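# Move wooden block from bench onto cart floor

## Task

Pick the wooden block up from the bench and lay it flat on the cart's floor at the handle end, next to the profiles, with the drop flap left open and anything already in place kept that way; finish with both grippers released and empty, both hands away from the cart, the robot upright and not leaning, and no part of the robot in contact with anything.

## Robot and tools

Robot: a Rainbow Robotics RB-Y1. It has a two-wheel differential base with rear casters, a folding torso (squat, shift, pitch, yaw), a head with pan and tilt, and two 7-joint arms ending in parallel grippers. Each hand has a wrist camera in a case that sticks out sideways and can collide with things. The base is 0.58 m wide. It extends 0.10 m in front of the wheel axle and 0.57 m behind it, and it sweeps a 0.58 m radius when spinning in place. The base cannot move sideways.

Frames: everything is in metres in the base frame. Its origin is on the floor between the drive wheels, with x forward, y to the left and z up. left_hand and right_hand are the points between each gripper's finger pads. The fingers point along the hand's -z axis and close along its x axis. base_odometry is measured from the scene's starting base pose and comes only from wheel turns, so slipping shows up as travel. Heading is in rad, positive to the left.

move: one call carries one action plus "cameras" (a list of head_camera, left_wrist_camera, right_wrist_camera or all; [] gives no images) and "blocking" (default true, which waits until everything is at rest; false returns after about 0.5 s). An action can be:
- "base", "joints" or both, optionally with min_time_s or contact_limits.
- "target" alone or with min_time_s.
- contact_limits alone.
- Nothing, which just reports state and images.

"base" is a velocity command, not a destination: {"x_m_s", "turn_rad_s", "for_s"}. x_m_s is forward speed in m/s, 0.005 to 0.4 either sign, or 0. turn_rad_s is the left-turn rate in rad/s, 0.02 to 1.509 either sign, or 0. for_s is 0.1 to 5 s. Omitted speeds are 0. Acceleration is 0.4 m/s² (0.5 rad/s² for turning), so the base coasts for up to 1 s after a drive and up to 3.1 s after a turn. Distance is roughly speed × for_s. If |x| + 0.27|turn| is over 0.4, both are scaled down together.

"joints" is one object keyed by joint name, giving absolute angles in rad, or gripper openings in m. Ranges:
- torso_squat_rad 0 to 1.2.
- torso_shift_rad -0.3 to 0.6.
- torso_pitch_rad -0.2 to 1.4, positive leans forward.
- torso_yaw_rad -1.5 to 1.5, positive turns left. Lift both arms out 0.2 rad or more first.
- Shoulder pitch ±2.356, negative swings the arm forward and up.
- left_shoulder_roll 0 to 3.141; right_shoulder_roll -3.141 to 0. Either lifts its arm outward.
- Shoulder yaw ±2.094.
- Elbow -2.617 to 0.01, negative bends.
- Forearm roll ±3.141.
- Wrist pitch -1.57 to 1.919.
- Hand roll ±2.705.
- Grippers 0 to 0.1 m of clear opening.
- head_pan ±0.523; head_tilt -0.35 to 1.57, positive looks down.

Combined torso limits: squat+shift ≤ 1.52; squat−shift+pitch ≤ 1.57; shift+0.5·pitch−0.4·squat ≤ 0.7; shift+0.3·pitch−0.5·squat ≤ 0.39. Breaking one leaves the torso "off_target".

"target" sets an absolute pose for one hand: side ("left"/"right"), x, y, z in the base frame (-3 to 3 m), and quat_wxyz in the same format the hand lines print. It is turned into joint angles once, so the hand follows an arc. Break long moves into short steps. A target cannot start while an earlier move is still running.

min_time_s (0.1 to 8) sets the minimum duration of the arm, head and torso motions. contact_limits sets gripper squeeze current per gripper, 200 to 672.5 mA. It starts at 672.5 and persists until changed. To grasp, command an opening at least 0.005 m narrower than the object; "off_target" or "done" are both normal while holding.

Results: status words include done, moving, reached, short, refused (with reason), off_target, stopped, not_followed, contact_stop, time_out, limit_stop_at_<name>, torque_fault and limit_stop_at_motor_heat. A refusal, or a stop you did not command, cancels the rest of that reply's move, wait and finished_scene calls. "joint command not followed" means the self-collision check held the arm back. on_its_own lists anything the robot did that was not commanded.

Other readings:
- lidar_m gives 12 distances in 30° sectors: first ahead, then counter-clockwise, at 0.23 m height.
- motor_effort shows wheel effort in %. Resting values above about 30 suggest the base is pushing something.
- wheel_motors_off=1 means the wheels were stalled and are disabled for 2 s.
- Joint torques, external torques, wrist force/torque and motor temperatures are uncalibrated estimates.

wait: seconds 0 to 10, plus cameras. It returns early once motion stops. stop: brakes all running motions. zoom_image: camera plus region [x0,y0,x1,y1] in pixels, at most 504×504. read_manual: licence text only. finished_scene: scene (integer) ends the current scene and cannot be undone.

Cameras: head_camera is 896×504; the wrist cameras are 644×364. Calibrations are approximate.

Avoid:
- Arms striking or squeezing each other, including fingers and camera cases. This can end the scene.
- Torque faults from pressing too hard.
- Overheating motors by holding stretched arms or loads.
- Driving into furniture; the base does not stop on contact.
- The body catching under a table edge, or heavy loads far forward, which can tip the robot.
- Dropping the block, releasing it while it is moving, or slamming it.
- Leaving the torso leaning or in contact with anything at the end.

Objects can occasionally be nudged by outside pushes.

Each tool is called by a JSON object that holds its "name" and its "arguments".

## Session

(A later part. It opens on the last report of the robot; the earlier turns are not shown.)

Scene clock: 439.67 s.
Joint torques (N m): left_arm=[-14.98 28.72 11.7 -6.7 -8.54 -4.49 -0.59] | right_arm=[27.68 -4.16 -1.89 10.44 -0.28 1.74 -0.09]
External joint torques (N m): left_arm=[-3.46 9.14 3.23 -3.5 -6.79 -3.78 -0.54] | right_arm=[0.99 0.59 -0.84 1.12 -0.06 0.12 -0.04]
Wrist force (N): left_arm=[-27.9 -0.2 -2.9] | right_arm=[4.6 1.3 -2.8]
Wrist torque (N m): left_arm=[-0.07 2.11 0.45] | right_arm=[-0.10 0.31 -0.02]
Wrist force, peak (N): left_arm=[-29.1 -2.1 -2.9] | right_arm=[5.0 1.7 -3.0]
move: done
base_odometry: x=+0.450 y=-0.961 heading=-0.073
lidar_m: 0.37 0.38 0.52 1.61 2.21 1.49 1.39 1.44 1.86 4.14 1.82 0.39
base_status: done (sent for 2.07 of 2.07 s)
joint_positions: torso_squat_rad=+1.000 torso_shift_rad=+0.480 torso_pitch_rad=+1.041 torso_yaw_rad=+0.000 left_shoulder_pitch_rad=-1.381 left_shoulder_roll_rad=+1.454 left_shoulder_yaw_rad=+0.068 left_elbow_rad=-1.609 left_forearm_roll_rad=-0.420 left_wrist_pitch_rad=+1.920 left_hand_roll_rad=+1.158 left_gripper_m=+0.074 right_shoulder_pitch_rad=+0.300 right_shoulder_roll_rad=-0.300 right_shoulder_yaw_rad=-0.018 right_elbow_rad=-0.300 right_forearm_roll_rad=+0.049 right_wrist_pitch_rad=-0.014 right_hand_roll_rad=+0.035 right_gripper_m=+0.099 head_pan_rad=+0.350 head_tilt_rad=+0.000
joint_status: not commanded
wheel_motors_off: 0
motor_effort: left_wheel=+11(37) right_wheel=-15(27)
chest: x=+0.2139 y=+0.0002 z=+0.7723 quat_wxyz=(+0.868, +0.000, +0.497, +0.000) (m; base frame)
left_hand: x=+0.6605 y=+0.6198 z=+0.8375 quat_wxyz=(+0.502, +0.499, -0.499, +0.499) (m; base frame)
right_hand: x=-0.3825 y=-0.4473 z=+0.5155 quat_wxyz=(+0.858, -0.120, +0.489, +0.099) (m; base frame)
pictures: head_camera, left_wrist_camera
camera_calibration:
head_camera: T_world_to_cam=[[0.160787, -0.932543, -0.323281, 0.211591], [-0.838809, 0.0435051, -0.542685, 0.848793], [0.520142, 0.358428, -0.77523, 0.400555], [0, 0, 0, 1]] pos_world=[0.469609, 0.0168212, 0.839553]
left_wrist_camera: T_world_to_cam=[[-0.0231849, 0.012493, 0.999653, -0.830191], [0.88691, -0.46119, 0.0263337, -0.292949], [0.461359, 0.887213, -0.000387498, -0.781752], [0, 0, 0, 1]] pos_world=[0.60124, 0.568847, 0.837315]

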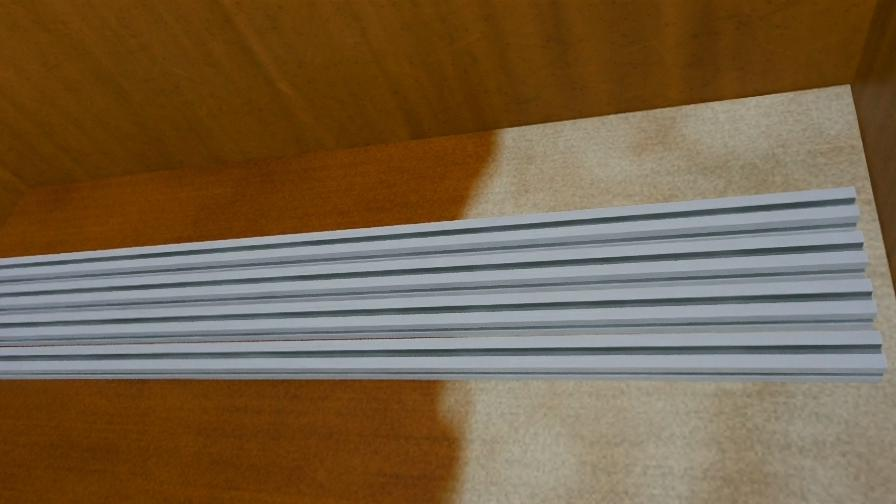

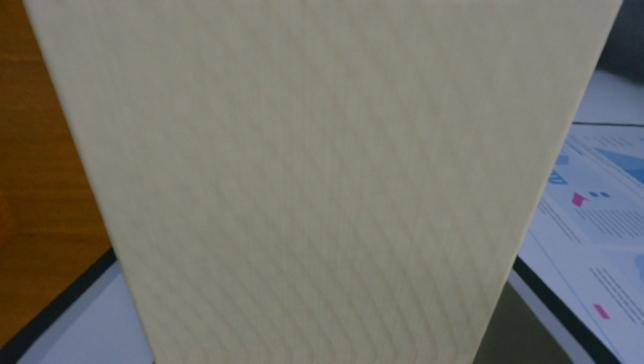

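{"name": "move", "arguments": {"target": {"side":"left","x":0.545,"y":0.64,"z":0.80,"quat_wxyz":[0.579,0.406,-0.406,0.579]}, "min_time_s": 3, "cameras": ["head_camera","left_wrist_camera"]}}

Scene clock: 448.00 s.
Joint torques (N m): left_arm=[-8.18 26.04 3.23 -11.78 -4.06 -8.22 -0.44] | right_arm=[27.48 -4.37 -1.87 10.41 -0.35 1.77 -0.08]
External joint torques (N m): left_arm=[-0.6 7.95 0.59 -6.88 -3.21 -6.55 -0.39] | right_arm=[0.78 0.38 -0.81 1.08 -0.13 0.15 -0.04]
Wrist force (N): left_arm=[-25.2 0.8 -12.0] | right_arm=[4.3 1.3 -2.6]
Wrist torque (N m): left_arm=[-0.25 2.13 0.43] | right_arm=[-0.12 0.30 -0.06]
Wrist force, peak (N): left_arm=[-26.0 0.4 -13.2] | right_arm=[5.1 1.5 -2.6]
move: done
base_odometry: x=+0.450 y=-0.961 heading=-0.073
lidar_m: 0.36 0.37 0.52 1.60 2.20 1.50 1.39 1.44 1.85 4.13 1.80 0.39
base_status: not commanded
joint_positions: torso_squat_rad=+1.000 torso_shift_rad=+0.480 torso_pitch_rad=+1.041 torso_yaw_rad=+0.000 left_shoulder_pitch_rad=-1.292 left_shoulder_roll_rad=+1.026 left_shoulder_yaw_rad=+0.820 left_elbow_rad=-2.010 left_forearm_roll_rad=-0.612 left_wrist_pitch_rad=+1.921 left_hand_roll_rad=+0.491 left_gripper_m=+0.074 right_shoulder_pitch_rad=+0.300 right_shoulder_roll_rad=-0.300 right_shoulder_yaw_rad=-0.018 right_elbow_rad=-0.300 right_forearm_roll_rad=+0.049 right_wrist_pitch_rad=-0.014 right_hand_roll_rad=+0.035 right_gripper_m=+0.099 head_pan_rad=+0.350 head_tilt_rad=+0.000
joint_status: all done
wheel_motors_off: 0
motor_effort: left_wheel=+11(12) right_wheel=-12(15)
chest: x=+0.2138 y=+0.0002 z=+0.7723 quat_wxyz=(+0.868, +0.000, +0.497, +0.000) (m; base frame)
left_hand: x=+0.5453 y=+0.6399 z=+0.7980 quat_wxyz=(+0.580, +0.405, -0.405, +0.579) (m; base frame)
left_hand_status: reached (checked arc, planned for 3.0 s): 2 mm and 0.2 deg off.
right_hand: x=-0.3825 y=-0.4473 z=+0.5155 quat_wxyz=(+0.858, -0.120, +0.489, +0.099) (m; base frame)
pictures: head_camera, left_wrist_camera
camera_calibration:
head_camera: T_world_to_cam=[[0.160802, -0.932544, -0.323272, 0.211577], [-0.838806, 0.0434891, -0.542691, 0.848797], [0.520142, 0.358428, -0.77523, 0.400554], [0, 0, 0, 1]] pos_world=[0.469609, 0.0168211, 0.839553]
left_wrist_camera: T_world_to_cam=[[-0.0250185, 0.351647, 0.935798, -0.958702], [0.887425, -0.423179, 0.182744, -0.329875], [0.460272, 0.835023, -0.301474, -0.472299], [0, 0, 0, 1]] pos_world=[0.486141, 0.59191, 0.815049]

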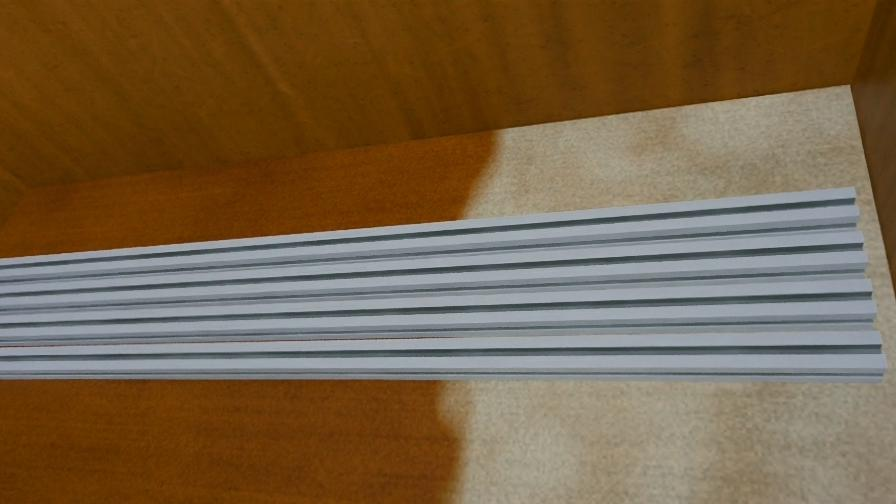

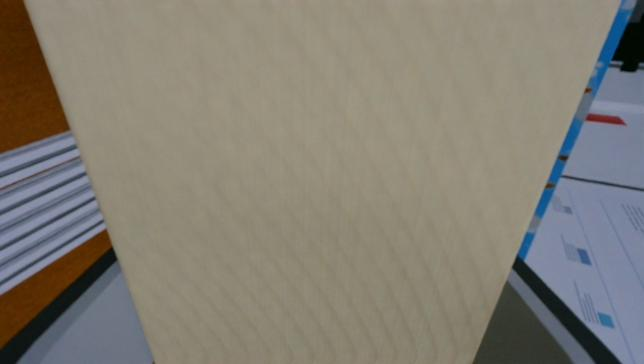

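{"name": "move", "arguments": {"joints": {"left_shoulder_pitch_rad":-1.38,"left_shoulder_roll_rad":1.455,"left_shoulder_yaw_rad":0.068,"left_elbow_rad":-1.608,"left_forearm_roll_rad":-0.42,"left_wrist_pitch_rad":1.92,"left_hand_roll_rad":1.158}, "min_time_s": 2.5, "cameras": []}}

{"name": "move", "arguments": {"joints": {"left_shoulder_pitch_rad":-0.9,"left_shoulder_roll_rad":1.5,"left_shoulder_yaw_rad":0.19,"left_elbow_rad":-1.63,"left_forearm_roll_rad":0.07,"left_wrist_pitch_rad":1.67,"left_hand_roll_rad":1.52}, "min_time_s": 2.5, "cameras": ["head_camera","left_wrist_camera"]}}

Scene clock: 469.27 s.
Joint torques (N m): left_arm=[-15.68 28.95 10.78 -5.82 -8.31 -4.32 -0.1] | right_arm=[27.99 -4.3 -1.24 10.42 -0.44 1.62 -0.11]
External joint torques (N m): left_arm=[-4.17 9.36 2.31 -2.61 -6.57 -3.53 -0.04] | right_arm=[1.3 0.44 -0.19 1.1 -0.22 0 -0.07]
Wrist force (N): left_arm=[-26.9 0.9 -3.4] | right_arm=[4.5 1.2 -2.5]
Wrist torque (N m): left_arm=[-0.18 2.23 0.44] | right_arm=[-0.11 0.31 -0.06]
Wrist force, peak (N): left_arm=[-26.3 2.3 -12.3] | right_arm=[4.7 1.1 -3.2]
move: done
base_odometry: x=+0.450 y=-0.961 heading=-0.073
lidar_m: 0.36 0.38 0.52 1.60 2.21 1.50 1.39 1.44 1.86 4.15 1.79 0.39
base_status: not commanded
joint_positions: torso_squat_rad=+1.000 torso_shift_rad=+0.480 torso_pitch_rad=+1.041 torso_yaw_rad=+0.000 left_shoulder_pitch_rad=-1.379 left_shoulder_roll_rad=+1.452 left_shoulder_yaw_rad=+0.068 left_elbow_rad=-1.607 left_forearm_roll_rad=-0.418 left_wrist_pitch_rad=+1.921 left_hand_roll_rad=+1.158 left_gripper_m=+0.074 right_shoulder_pitch_rad=+0.300 right_shoulder_roll_rad=-0.300 right_shoulder_yaw_rad=-0.018 right_elbow_rad=-0.300 right_forearm_roll_rad=+0.049 right_wrist_pitch_rad=-0.014 right_hand_roll_rad=+0.035 right_gripper_m=+0.099 head_pan_rad=+0.350 head_tilt_rad=+0.000
joint_status: all done
wheel_motors_off: 0
motor_effort: left_wheel=+12(13) right_wheel=-13(15)
chest: x=+0.2138 y=+0.0002 z=+0.7723 quat_wxyz=(+0.868, +0.000, +0.497, +0.000) (m; base frame)
left_hand: x=+0.6604 y=+0.6199 z=+0.8355 quat_wxyz=(+0.504, +0.500, -0.497, +0.499) (m; base frame)
right_hand: x=-0.3825 y=-0.4473 z=+0.5155 quat_wxyz=(+0.858, -0.120, +0.489, +0.099) (m; base frame)
pictures: none
No camera images: "cameras" was empty.

Scene clock: 472.07 s.
Joint torques (N m): left_arm=[-11.95 30.8 18.14 -4.09 -9.05 -0.3 -0.05] | right_arm=[27.64 -4.24 -1.43 10.58 -0.31 1.7 -0.07]
External joint torques (N m): left_arm=[-3.23 10.28 8.04 -1.92 -7.18 -0.29 0] | right_arm=[0.94 0.51 -0.37 1.26 -0.09 0.08 -0.03]
Wrist force (N): left_arm=[-25.3 -1.3 -11.6] | right_arm=[4.5 1.7 -2.5]
Wrist torque (N m): left_arm=[-0.18 2.17 0.43] | right_arm=[-0.15 0.30 -0.06]
Wrist force, peak (N): left_arm=[-27.1 -1.1 -11.8] | right_arm=[4.8 1.3 -2.7]
move: done
base_odometry: x=+0.450 y=-0.961 heading=-0.073
lidar_m: 0.36 0.39 0.53 1.60 2.20 1.51 1.40 1.43 1.83 4.13 1.80 0.39
base_status: not commanded
joint_positions: torso_squat_rad=+1.000 torso_shift_rad=+0.480 torso_pitch_rad=+1.041 torso_yaw_rad=+0.000 left_shoulder_pitch_rad=-0.899 left_shoulder_roll_rad=+1.497 left_shoulder_yaw_rad=+0.188 left_elbow_rad=-1.629 left_forearm_roll_rad=+0.072 left_wrist_pitch_rad=+1.670 left_hand_roll_rad=+1.520 left_gripper_m=+0.074 right_shoulder_pitch_rad=+0.300 right_shoulder_roll_rad=-0.300 right_shoulder_yaw_rad=-0.018 right_elbow_rad=-0.300 right_forearm_roll_rad=+0.049 right_wrist_pitch_rad=-0.014 right_hand_roll_rad=+0.035 right_gripper_m=+0.099 head_pan_rad=+0.350 head_tilt_rad=+0.000
joint_status: all done
wheel_motors_off: 0
motor_effort: left_wheel=+12(13) right_wheel=-13(14)
chest: x=+0.2138 y=+0.0002 z=+0.7723 quat_wxyz=(+0.868, +0.000, +0.497, +0.000) (m; base frame)
left_hand: x=+0.6710 y=+0.6455 z=+0.6753 quat_wxyz=(+0.637, +0.385, -0.443, +0.499) (m; base frame)
right_hand: x=-0.3825 y=-0.4473 z=+0.5155 quat_wxyz=(+0.858, -0.120, +0.489, +0.099) (m; base frame)
pictures: head_camera, left_wrist_camera
camera_calibration:
head_camera: T_world_to_cam=[[0.16082, -0.932551, -0.323242, 0.211575], [-0.838756, 0.0434896, -0.542767, 0.848892], [0.520216, 0.358409, -0.775189, 0.400563], [0, 0, 0, 1]] pos_world=[0.469609, 0.0168212, 0.839653]
left_wrist_camera: T_world_to_cam=[[0.0839897, 0.308718, 0.947438, -0.895967], [0.787636, -0.602982, 0.126655, -0.19575], [0.610389, 0.735599, -0.293802, -0.613551], [0, 0, 0, 1]] pos_world=[0.603936, 0.609895, 0.693404]

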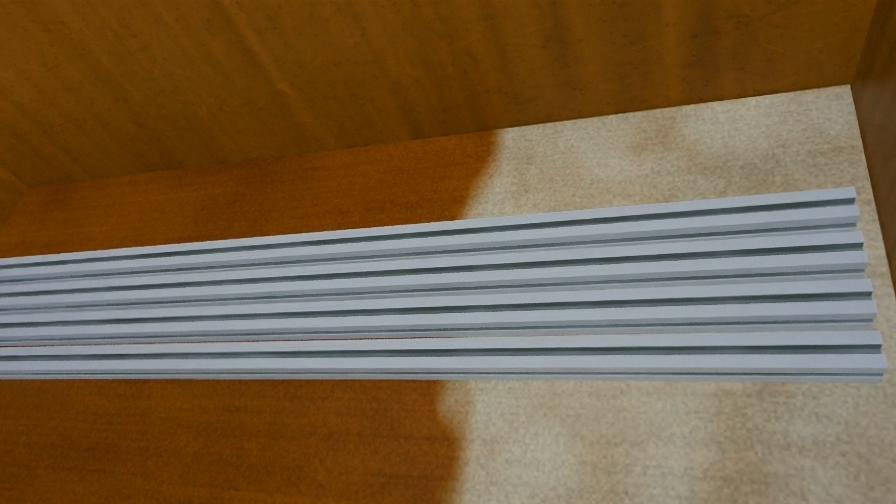

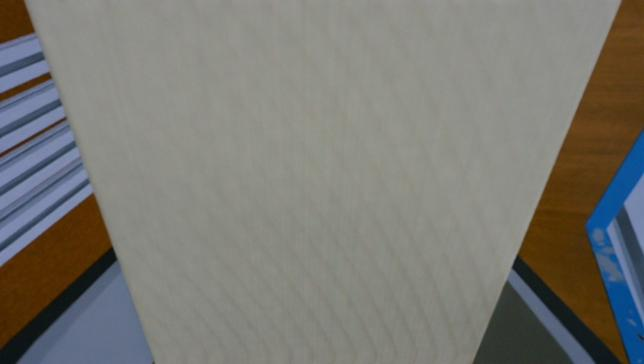

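{"name": "move", "arguments": {"joints": {"left_shoulder_pitch_rad":-0.55,"left_shoulder_roll_rad":1.54,"left_shoulder_yaw_rad":0.31,"left_elbow_rad":-1.66,"left_forearm_roll_rad":0.45,"left_wrist_pitch_rad":1.48,"left_hand_roll_rad":1.8}, "min_time_s": 2.5, "cameras": ["head_camera","left_wrist_camera"]}}

Scene clock: 475.87 s.
Joint torques (N m): left_arm=[-9.01 26.45 19.34 -1.23 -7.54 1.14 0.02] | right_arm=[27.67 -4.5 -1.45 10.32 -0.41 1.86 -0.16]
External joint torques (N m): left_arm=[-2.63 8.49 9.03 -0.22 -6.01 0.89 0.06] | right_arm=[0.97 0.25 -0.4 1 -0.19 0.24 -0.12]
Wrist force (N): left_arm=[-22.0 1.8 -18.6] | right_arm=[4.2 1.3 -2.6]
Wrist torque (N m): left_arm=[-0.16 1.68 0.37] | right_arm=[-0.12 0.31 -0.04]
Wrist force, peak (N): left_arm=[-22.7 1.0 -18.9] | right_arm=[4.9 1.1 -2.9]
move: done
base_odometry: x=+0.450 y=-0.961 heading=-0.073
lidar_m: 0.37 0.38 0.52 1.62 2.21 1.49 1.39 1.44 1.86 4.14 1.80 0.38
base_status: not commanded
joint_positions: torso_squat_rad=+1.000 torso_shift_rad=+0.480 torso_pitch_rad=+1.041 torso_yaw_rad=+0.000 left_shoulder_pitch_rad=-0.549 left_shoulder_roll_rad=+1.537 left_shoulder_yaw_rad=+0.308 left_elbow_rad=-1.660 left_forearm_roll_rad=+0.451 left_wrist_pitch_rad=+1.480 left_hand_roll_rad=+1.800 left_gripper_m=+0.074 right_shoulder_pitch_rad=+0.300 right_shoulder_roll_rad=-0.300 right_shoulder_yaw_rad=-0.018 right_elbow_rad=-0.300 right_forearm_roll_rad=+0.049 right_wrist_pitch_rad=-0.014 right_hand_roll_rad=+0.035 right_gripper_m=+0.099 head_pan_rad=+0.350 head_tilt_rad=+0.000
joint_status: all done
wheel_motors_off: 0
motor_effort: left_wheel=+11(13) right_wheel=-12(15)
chest: x=+0.2138 y=+0.0002 z=+0.7723 quat_wxyz=(+0.868, +0.000, +0.497, +0.000) (m; base frame)
left_hand: x=+0.6337 y=+0.6378 z=+0.5708 quat_wxyz=(+0.678, +0.272, -0.358, +0.582) (m; base frame)
right_hand: x=-0.3825 y=-0.4473 z=+0.5155 quat_wxyz=(+0.858, -0.120, +0.489, +0.099) (m; base frame)
pictures: head_camera, left_wrist_camera
camera_calibration:
head_camera: T_world_to_cam=[[0.16082, -0.932551, -0.323242, 0.211575], [-0.838756, 0.0434896, -0.542767, 0.848892], [0.520216, 0.358409, -0.775189, 0.400563], [0, 0, 0, 1]] pos_world=[0.469609, 0.0168212, 0.839653]
left_wrist_camera: T_world_to_cam=[[0.0420841, 0.605138, 0.795007, -0.866974], [0.797666, -0.499498, 0.33798, -0.350823], [0.601629, 0.619927, -0.503719, -0.416614], [0, 0, 0, 1]] pos_world=[0.566972, 0.607674, 0.597966]

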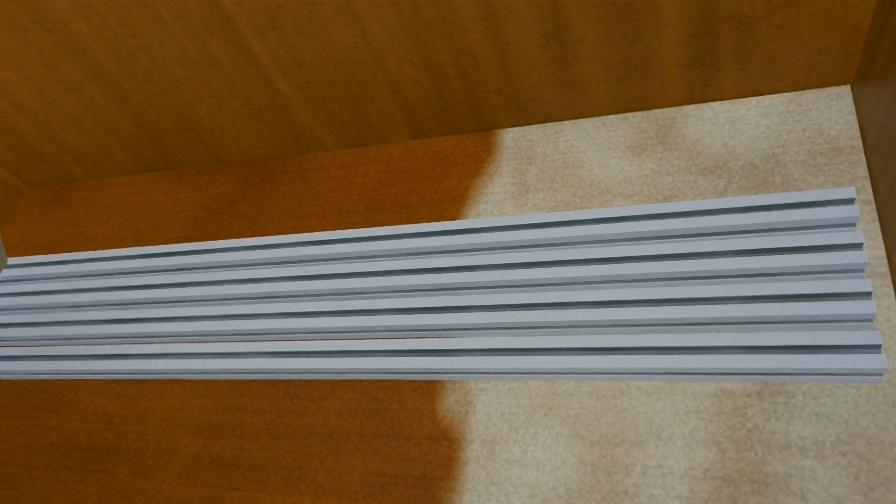

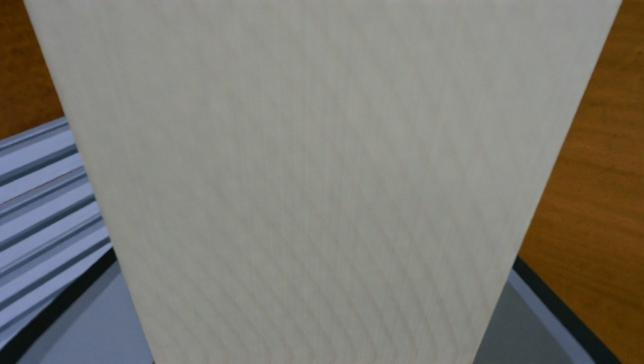

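{"name": "move", "arguments": {"target": {"side":"left","x":0.56,"y":0.68,"z":0.58,"quat_wxyz":[0.641,0.299,-0.299,0.641]}, "min_time_s": 3, "cameras": ["head_camera","left_wrist_camera"]}}

Scene clock: 480.50 s.
Joint torques (N m): left_arm=[-4.32 21.33 19.16 -1.6 -7.26 1.02 -0.66] | right_arm=[27.45 -4.3 -1.39 10.62 -0.26 1.71 0.06]
External joint torques (N m): left_arm=[-1.11 5.74 8.85 -0.14 -5.79 0.86 -0.62] | right_arm=[0.75 0.45 -0.34 1.3 -0.04 0.09 0.11]
Wrist force (N): left_arm=[-19.8 0.8 -20.2] | right_arm=[4.4 1.6 -2.7]
Wrist torque (N m): left_arm=[-0.36 1.79 0.37] | right_arm=[-0.14 0.31 -0.02]
Wrist force, peak (N): left_arm=[-20.8 0.1 -21.4] | right_arm=[4.7 1.8 -3.0]
move: done
base_odometry: x=+0.450 y=-0.961 heading=-0.073
lidar_m: 0.36 0.38 0.52 1.61 2.20 1.49 1.40 1.44 1.85 4.14 1.81 0.39
base_status: not commanded
joint_positions: torso_squat_rad=+1.000 torso_shift_rad=+0.480 torso_pitch_rad=+1.041 torso_yaw_rad=+0.000 left_shoulder_pitch_rad=-0.307 left_shoulder_roll_rad=+1.424 left_shoulder_yaw_rad=+0.651 left_elbow_rad=-1.660 left_forearm_roll_rad=+0.503 left_wrist_pitch_rad=+1.570 left_hand_roll_rad=+1.689 left_gripper_m=+0.074 right_shoulder_pitch_rad=+0.300 right_shoulder_roll_rad=-0.300 right_shoulder_yaw_rad=-0.018 right_elbow_rad=-0.300 right_forearm_roll_rad=+0.049 right_wrist_pitch_rad=-0.014 right_hand_roll_rad=+0.035 right_gripper_m=+0.099 head_pan_rad=+0.350 head_tilt_rad=+0.000
joint_status: all done
wheel_motors_off: 0
motor_effort: left_wheel=+12(13) right_wheel=-12(15)
chest: x=+0.2138 y=+0.0002 z=+0.7723 quat_wxyz=(+0.868, +0.000, +0.497, +0.000) (m; base frame)
left_hand: x=+0.5589 y=+0.6799 z=+0.5790 quat_wxyz=(+0.640, +0.300, -0.297, +0.642) (m; base frame)
left_hand_status: reached (checked arc, planned for 3.0 s): 1 mm and 0.2 deg off.
right_hand: x=-0.3825 y=-0.4473 z=+0.5155 quat_wxyz=(+0.858, -0.120, +0.489, +0.099) (m; base frame)
pictures: head_camera, left_wrist_camera
camera_calibration:
head_camera: T_world_to_cam=[[0.16082, -0.932551, -0.323242, 0.211575], [-0.838756, 0.0434896, -0.542767, 0.848892], [0.520216, 0.358409, -0.775189, 0.400563], [0, 0, 0, 1]] pos_world=[0.469609, 0.0168212, 0.839653]
left_wrist_camera: T_world_to_cam=[[-0.0268408, 0.64985, 0.759589, -0.867205], [0.889602, -0.331053, 0.314661, -0.425331], [0.455947, 0.684178, -0.569222, -0.317889], [0, 0, 0, 1]] pos_world=[0.500039, 0.640238, 0.611604]

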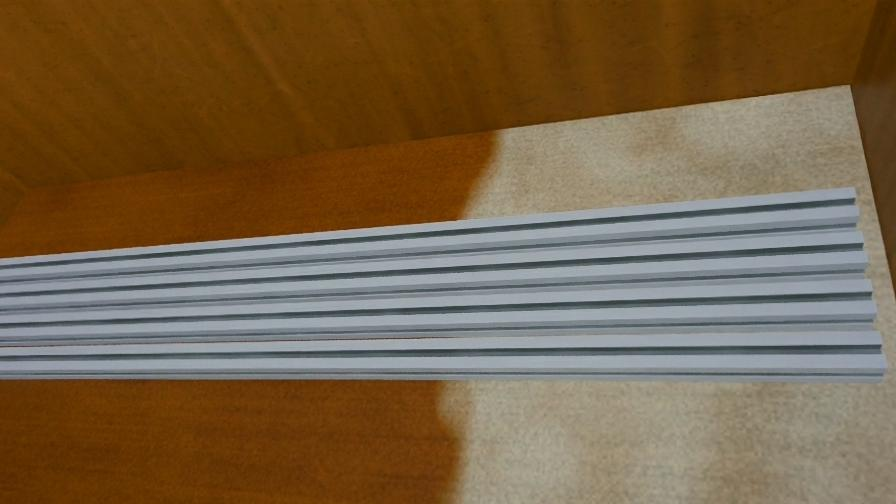

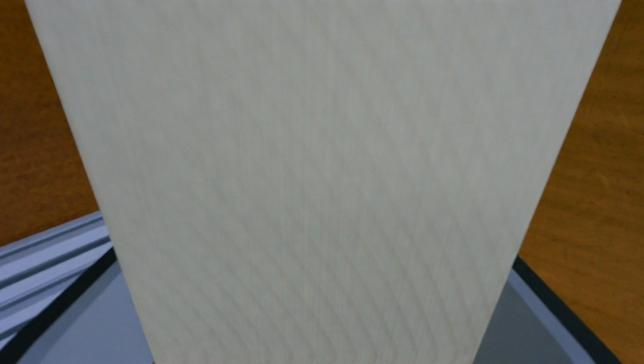

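{"name": "move", "arguments": {"target": {"side":"left","x":0.545,"y":0.71,"z":0.53,"quat_wxyz":[0.641,0.299,-0.299,0.641]}, "min_time_s": 2, "cameras": ["left_wrist_camera"]}}

Scene clock: 484.73 s.
Joint torques (N m): left_arm=[-4.44 22.84 16.14 -0.63 -7.54 0.67 -0.01] | right_arm=[27.53 -4.22 -1.44 10.45 -0.28 1.87 -0.1]
External joint torques (N m): left_arm=[-2.17 6.07 6.24 0.73 -6.1 0.49 0.03] | right_arm=[0.83 0.53 -0.39 1.13 -0.06 0.25 -0.05]
Wrist force (N): left_arm=[-20.4 0.7 -20.2] | right_arm=[4.0 1.4 -2.2]
Wrist torque (N m): left_arm=[-0.39 1.66 0.36] | right_arm=[-0.12 0.28 -0.04]
Wrist force, peak (N): left_arm=[-20.7 0.3 -21.2] | right_arm=[4.8 1.6 -2.6]
move: done
base_odometry: x=+0.450 y=-0.961 heading=-0.073
lidar_m: 0.36 0.39 0.51 1.59 2.22 1.50 1.40 1.45 1.86 4.14 1.80 0.39
base_status: not commanded
joint_positions: torso_squat_rad=+1.000 torso_shift_rad=+0.480 torso_pitch_rad=+1.041 torso_yaw_rad=+0.000 left_shoulder_pitch_rad=-0.345 left_shoulder_roll_rad=+1.377 left_shoulder_yaw_rad=+0.516 left_elbow_rad=-1.513 left_forearm_roll_rad=+0.452 left_wrist_pitch_rad=+1.382 left_hand_roll_rad=+1.706 left_gripper_m=+0.074 right_shoulder_pitch_rad=+0.300 right_shoulder_roll_rad=-0.300 right_shoulder_yaw_rad=-0.018 right_elbow_rad=-0.300 right_forearm_roll_rad=+0.049 right_wrist_pitch_rad=-0.014 right_hand_roll_rad=+0.035 right_gripper_m=+0.099 head_pan_rad=+0.350 head_tilt_rad=+0.000
joint_status: all done
wheel_motors_off: 0
motor_effort: left_wheel=+11(13) right_wheel=-13(14)
chest: x=+0.2138 y=+0.0002 z=+0.7723 quat_wxyz=(+0.868, +0.000, +0.497, +0.000) (m; base frame)
left_hand: x=+0.5439 y=+0.7096 z=+0.5287 quat_wxyz=(+0.641, +0.299, -0.297, +0.641) (m; base frame)
left_hand_status: reached (checked arc, planned for 2.0 s): 2 mm and 0.2 deg off.
right_hand: x=-0.3825 y=-0.4473 z=+0.5155 quat_wxyz=(+0.858, -0.120, +0.489, +0.099) (m; base frame)
pictures: left_wrist_camera
camera_calibration:
left_wrist_camera: T_world_to_cam=[[-0.0263904, 0.651238, 0.758415, -0.849248], [0.888632, -0.332208, 0.316183, -0.385664], [0.457862, 0.682296, -0.569943, -0.359364], [0, 0, 0, 1]] pos_world=[0.48484, 0.670134, 0.561206]

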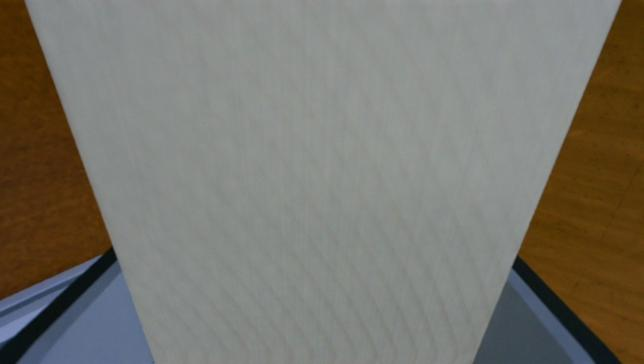

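{"name": "move", "arguments": {"target": {"side":"left","x":0.545,"y":0.70,"z":0.60,"quat_wxyz":[0.641,0.299,-0.299,0.641]}, "min_time_s": 2, "cameras": []}}

{"name": "move", "arguments": {"joints": {"left_shoulder_pitch_rad":-0.75,"left_shoulder_roll_rad":1.62,"left_shoulder_yaw_rad":-0.2,"left_elbow_rad":-1.55,"left_forearm_roll_rad":0.65,"left_wrist_pitch_rad":1.25,"left_hand_roll_rad":1.95}, "min_time_s": 3, "cameras": ["left_wrist_camera"]}}

Scene clock: 498.33 s.
Joint torques (N m): left_arm=[-2.27 21.18 19.65 -2.77 -7.25 0.29 -0.44] | right_arm=[27.56 -4.18 -1.45 10.33 -0.36 1.73 -0.02]
External joint torques (N m): left_arm=[-0.21 6.56 9.21 -1.2 -5.77 0.28 -0.39] | right_arm=[0.86 0.57 -0.39 1.01 -0.14 0.11 0.02]
Wrist force (N): left_arm=[-20.1 0.7 -20.1] | right_arm=[3.7 1.1 -2.6]
Wrist torque (N m): left_arm=[-0.35 1.72 0.31] | right_arm=[-0.06 0.22 -0.07]
Wrist force, peak (N): left_arm=[-21.1 -2.4 -21.6] | right_arm=[4.7 1.7 -2.9]
move: done
base_odometry: x=+0.450 y=-0.961 heading=-0.073
lidar_m: 0.36 0.39 0.52 1.58 2.20 1.50 1.40 1.44 1.84 4.14 1.80 0.39
base_status: not commanded
joint_positions: torso_squat_rad=+1.000 torso_shift_rad=+0.480 torso_pitch_rad=+1.041 torso_yaw_rad=+0.000 left_shoulder_pitch_rad=-0.223 left_shoulder_roll_rad=+1.387 left_shoulder_yaw_rad=+0.801 left_elbow_rad=-1.655 left_forearm_roll_rad=+0.512 left_wrist_pitch_rad=+1.554 left_hand_roll_rad=+1.592 left_gripper_m=+0.074 right_shoulder_pitch_rad=+0.300 right_shoulder_roll_rad=-0.300 right_shoulder_yaw_rad=-0.018 right_elbow_rad=-0.300 right_forearm_roll_rad=+0.049 right_wrist_pitch_rad=-0.014 right_hand_roll_rad=+0.035 right_gripper_m=+0.099 head_pan_rad=+0.350 head_tilt_rad=+0.000
joint_status: all done
wheel_motors_off: 0
motor_effort: left_wheel=+12(13) right_wheel=-13(14)
chest: x=+0.2138 y=+0.0002 z=+0.7723 quat_wxyz=(+0.868, +0.000, +0.497, +0.000) (m; base frame)
left_hand: x=+0.5439 y=+0.6999 z=+0.5985 quat_wxyz=(+0.641, +0.299, -0.297, +0.641) (m; base frame)
left_hand_status: reached (checked arc, planned for 2.0 s): 2 mm and 0.2 deg off.
right_hand: x=-0.3825 y=-0.4473 z=+0.5155 quat_wxyz=(+0.858, -0.120, +0.489, +0.099) (m; base frame)
pictures: none
No camera images: "cameras" was empty.

Scene clock: 501.63 s.
Joint torques (N m): left_arm=[-8.29 13.68 8.76 -2.47 0.82 -3.58 -1.3] | right_arm=[27.66 -4.42 -1.62 10.37 -0.47 1.73 -0.12]
External joint torques (N m): left_arm=[-1.34 -5.98 -0.26 -2.88 1.96 -4.1 -1.27] | right_arm=[0.99 0.31 -0.56 1.05 -0.25 0.11 -0.07]
Wrist force (N): left_arm=[-0.4 9.0 -1.4] | right_arm=[4.3 1.0 -2.7]
Wrist torque (N m): left_arm=[0.12 -2.45 1.50] | right_arm=[-0.05 0.31 -0.05]
Wrist force, peak (N): left_arm=[-20.6 2.9 -21.1] | right_arm=[4.9 1.6 -2.9]
move: done
base_odometry: x=+0.450 y=-0.961 heading=-0.073
lidar_m: 0.37 0.38 0.52 1.61 2.20 1.49 1.40 1.44 1.85 4.15 1.79 0.39
base_status: not commanded
joint_positions: torso_squat_rad=+1.000 torso_shift_rad=+0.480 torso_pitch_rad=+1.039 torso_yaw_rad=+0.000 left_shoulder_pitch_rad=-0.750 left_shoulder_roll_rad=+1.621 left_shoulder_yaw_rad=-0.200 left_elbow_rad=-1.549 left_forearm_roll_rad=+0.649 left_wrist_pitch_rad=+1.251 left_hand_roll_rad=+1.950 left_gripper_m=+0.079 right_shoulder_pitch_rad=+0.300 right_shoulder_roll_rad=-0.300 right_shoulder_yaw_rad=-0.018 right_elbow_rad=-0.300 right_forearm_roll_rad=+0.049 right_wrist_pitch_rad=-0.014 right_hand_roll_rad=+0.035 right_gripper_m=+0.099 head_pan_rad=+0.350 head_tilt_rad=+0.000
joint_status: all done
wheel_motors_off: 0
motor_effort: left_wheel=+19(19) right_wheel=-14(16)
chest: x=+0.2132 y=+0.0000 z=+0.7728 quat_wxyz=(+0.868, +0.000, +0.497, +0.000) (m; base frame)
left_hand: x=+0.6163 y=+0.6123 z=+0.4722 quat_wxyz=(+0.723, +0.242, -0.280, +0.583) (m; base frame)
right_hand: x=-0.3825 y=-0.4474 z=+0.5144 quat_wxyz=(+0.859, -0.119, +0.488, +0.100) (m; base frame)
pictures: left_wrist_camera
camera_calibration:
left_wrist_camera: T_world_to_cam=[[0.136898, 0.719211, 0.681171, -0.846927], [0.817598, -0.470278, 0.332224, -0.343818], [0.559279, 0.511443, -0.652406, -0.277332], [0, 0, 0, 1]] pos_world=[0.552153, 0.589269, 0.510194]

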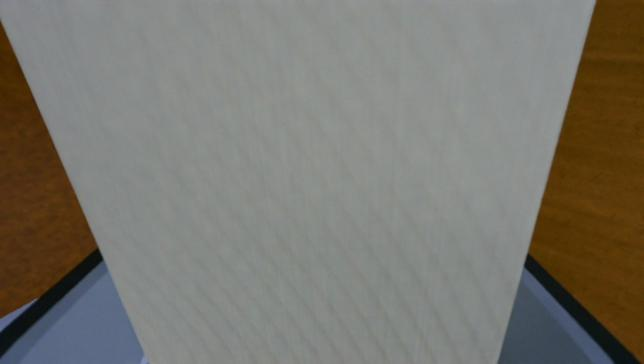

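{"name": "move", "arguments": {"target": {"side":"left","x":0.61,"y":0.61,"z":0.53,"quat_wxyz":[0.723,0.242,-0.280,0.583]}, "min_time_s": 2, "cameras": ["head_camera","left_wrist_camera"]}}

Scene clock: 504.93 s.
Joint torques (N m): left_arm=[-11.36 25.11 9.65 8.69 -4.42 3.83 0.3] | right_arm=[27.81 -4.47 -1.53 10.48 -0.39 1.83 -0.01]
External joint torques (N m): left_arm=[-3.06 7.73 3.52 4.75 -3.58 2.99 0.34] | right_arm=[1.12 0.28 -0.48 1.16 -0.17 0.21 0.03]
Wrist force (N): left_arm=[-17.0 0.3 -22.4] | right_arm=[4.4 1.7 -2.4]
Wrist torque (N m): left_arm=[-0.17 1.67 -0.03] | right_arm=[-0.14 0.31 -0.03]
Wrist force, peak (N): left_arm=[-18.9 0.6 -24.2] | right_arm=[4.7 1.4 -3.1]
move: done
base_odometry: x=+0.450 y=-0.961 heading=-0.073
lidar_m: 0.37 0.38 0.52 1.60 2.19 1.51 1.40 1.44 1.86 4.15 1.79 0.39
base_status: not commanded
joint_positions: torso_squat_rad=+1.000 torso_shift_rad=+0.480 torso_pitch_rad=+1.041 torso_yaw_rad=+0.000 left_shoulder_pitch_rad=-0.576 left_shoulder_roll_rad=+2.111 left_shoulder_yaw_rad=-0.360 left_elbow_rad=-1.702 left_forearm_roll_rad=+0.991 left_wrist_pitch_rad=+0.997 left_hand_roll_rad=+2.217 left_gripper_m=+0.075 right_shoulder_pitch_rad=+0.300 right_shoulder_roll_rad=-0.300 right_shoulder_yaw_rad=-0.018 right_elbow_rad=-0.300 right_forearm_roll_rad=+0.049 right_wrist_pitch_rad=-0.014 right_hand_roll_rad=+0.035 right_gripper_m=+0.099 head_pan_rad=+0.350 head_tilt_rad=+0.000
joint_status: all done
wheel_motors_off: 0
on_its_own: left_gripper_m moved -0.005 toward your old target +0.040
motor_effort: left_wheel=+14(19) right_wheel=-11(16)
chest: x=+0.2137 y=+0.0002 z=+0.7724 quat_wxyz=(+0.868, +0.000, +0.497, +0.000) (m; base frame)
left_hand: x=+0.6088 y=+0.6094 z=+0.5268 quat_wxyz=(+0.723, +0.243, -0.276, +0.584) (m; base frame)
left_hand_status: reached (checked arc, planned for 2.0 s): 3 mm and 0.5 deg off.
right_hand: x=-0.3825 y=-0.4473 z=+0.5153 quat_wxyz=(+0.859, -0.120, +0.489, +0.100) (m; base frame)
pictures: head_camera, left_wrist_camera
camera_calibration:
head_camera: T_world_to_cam=[[0.160873, -0.932505, -0.323348, 0.211593], [-0.838618, 0.0436009, -0.542973, 0.848972], [0.520423, 0.358515, -0.775001, 0.40047], [0, 0, 0, 1]] pos_world=[0.469509, 0.0167213, 0.839752]
left_wrist_camera: T_world_to_cam=[[0.139239, 0.721561, 0.678205, -0.882355], [0.821374, -0.466709, 0.327913, -0.359386], [0.553134, 0.511402, -0.657656, -0.229418], [0, 0, 0, 1]] pos_world=[0.544947, 0.58627, 0.565387]

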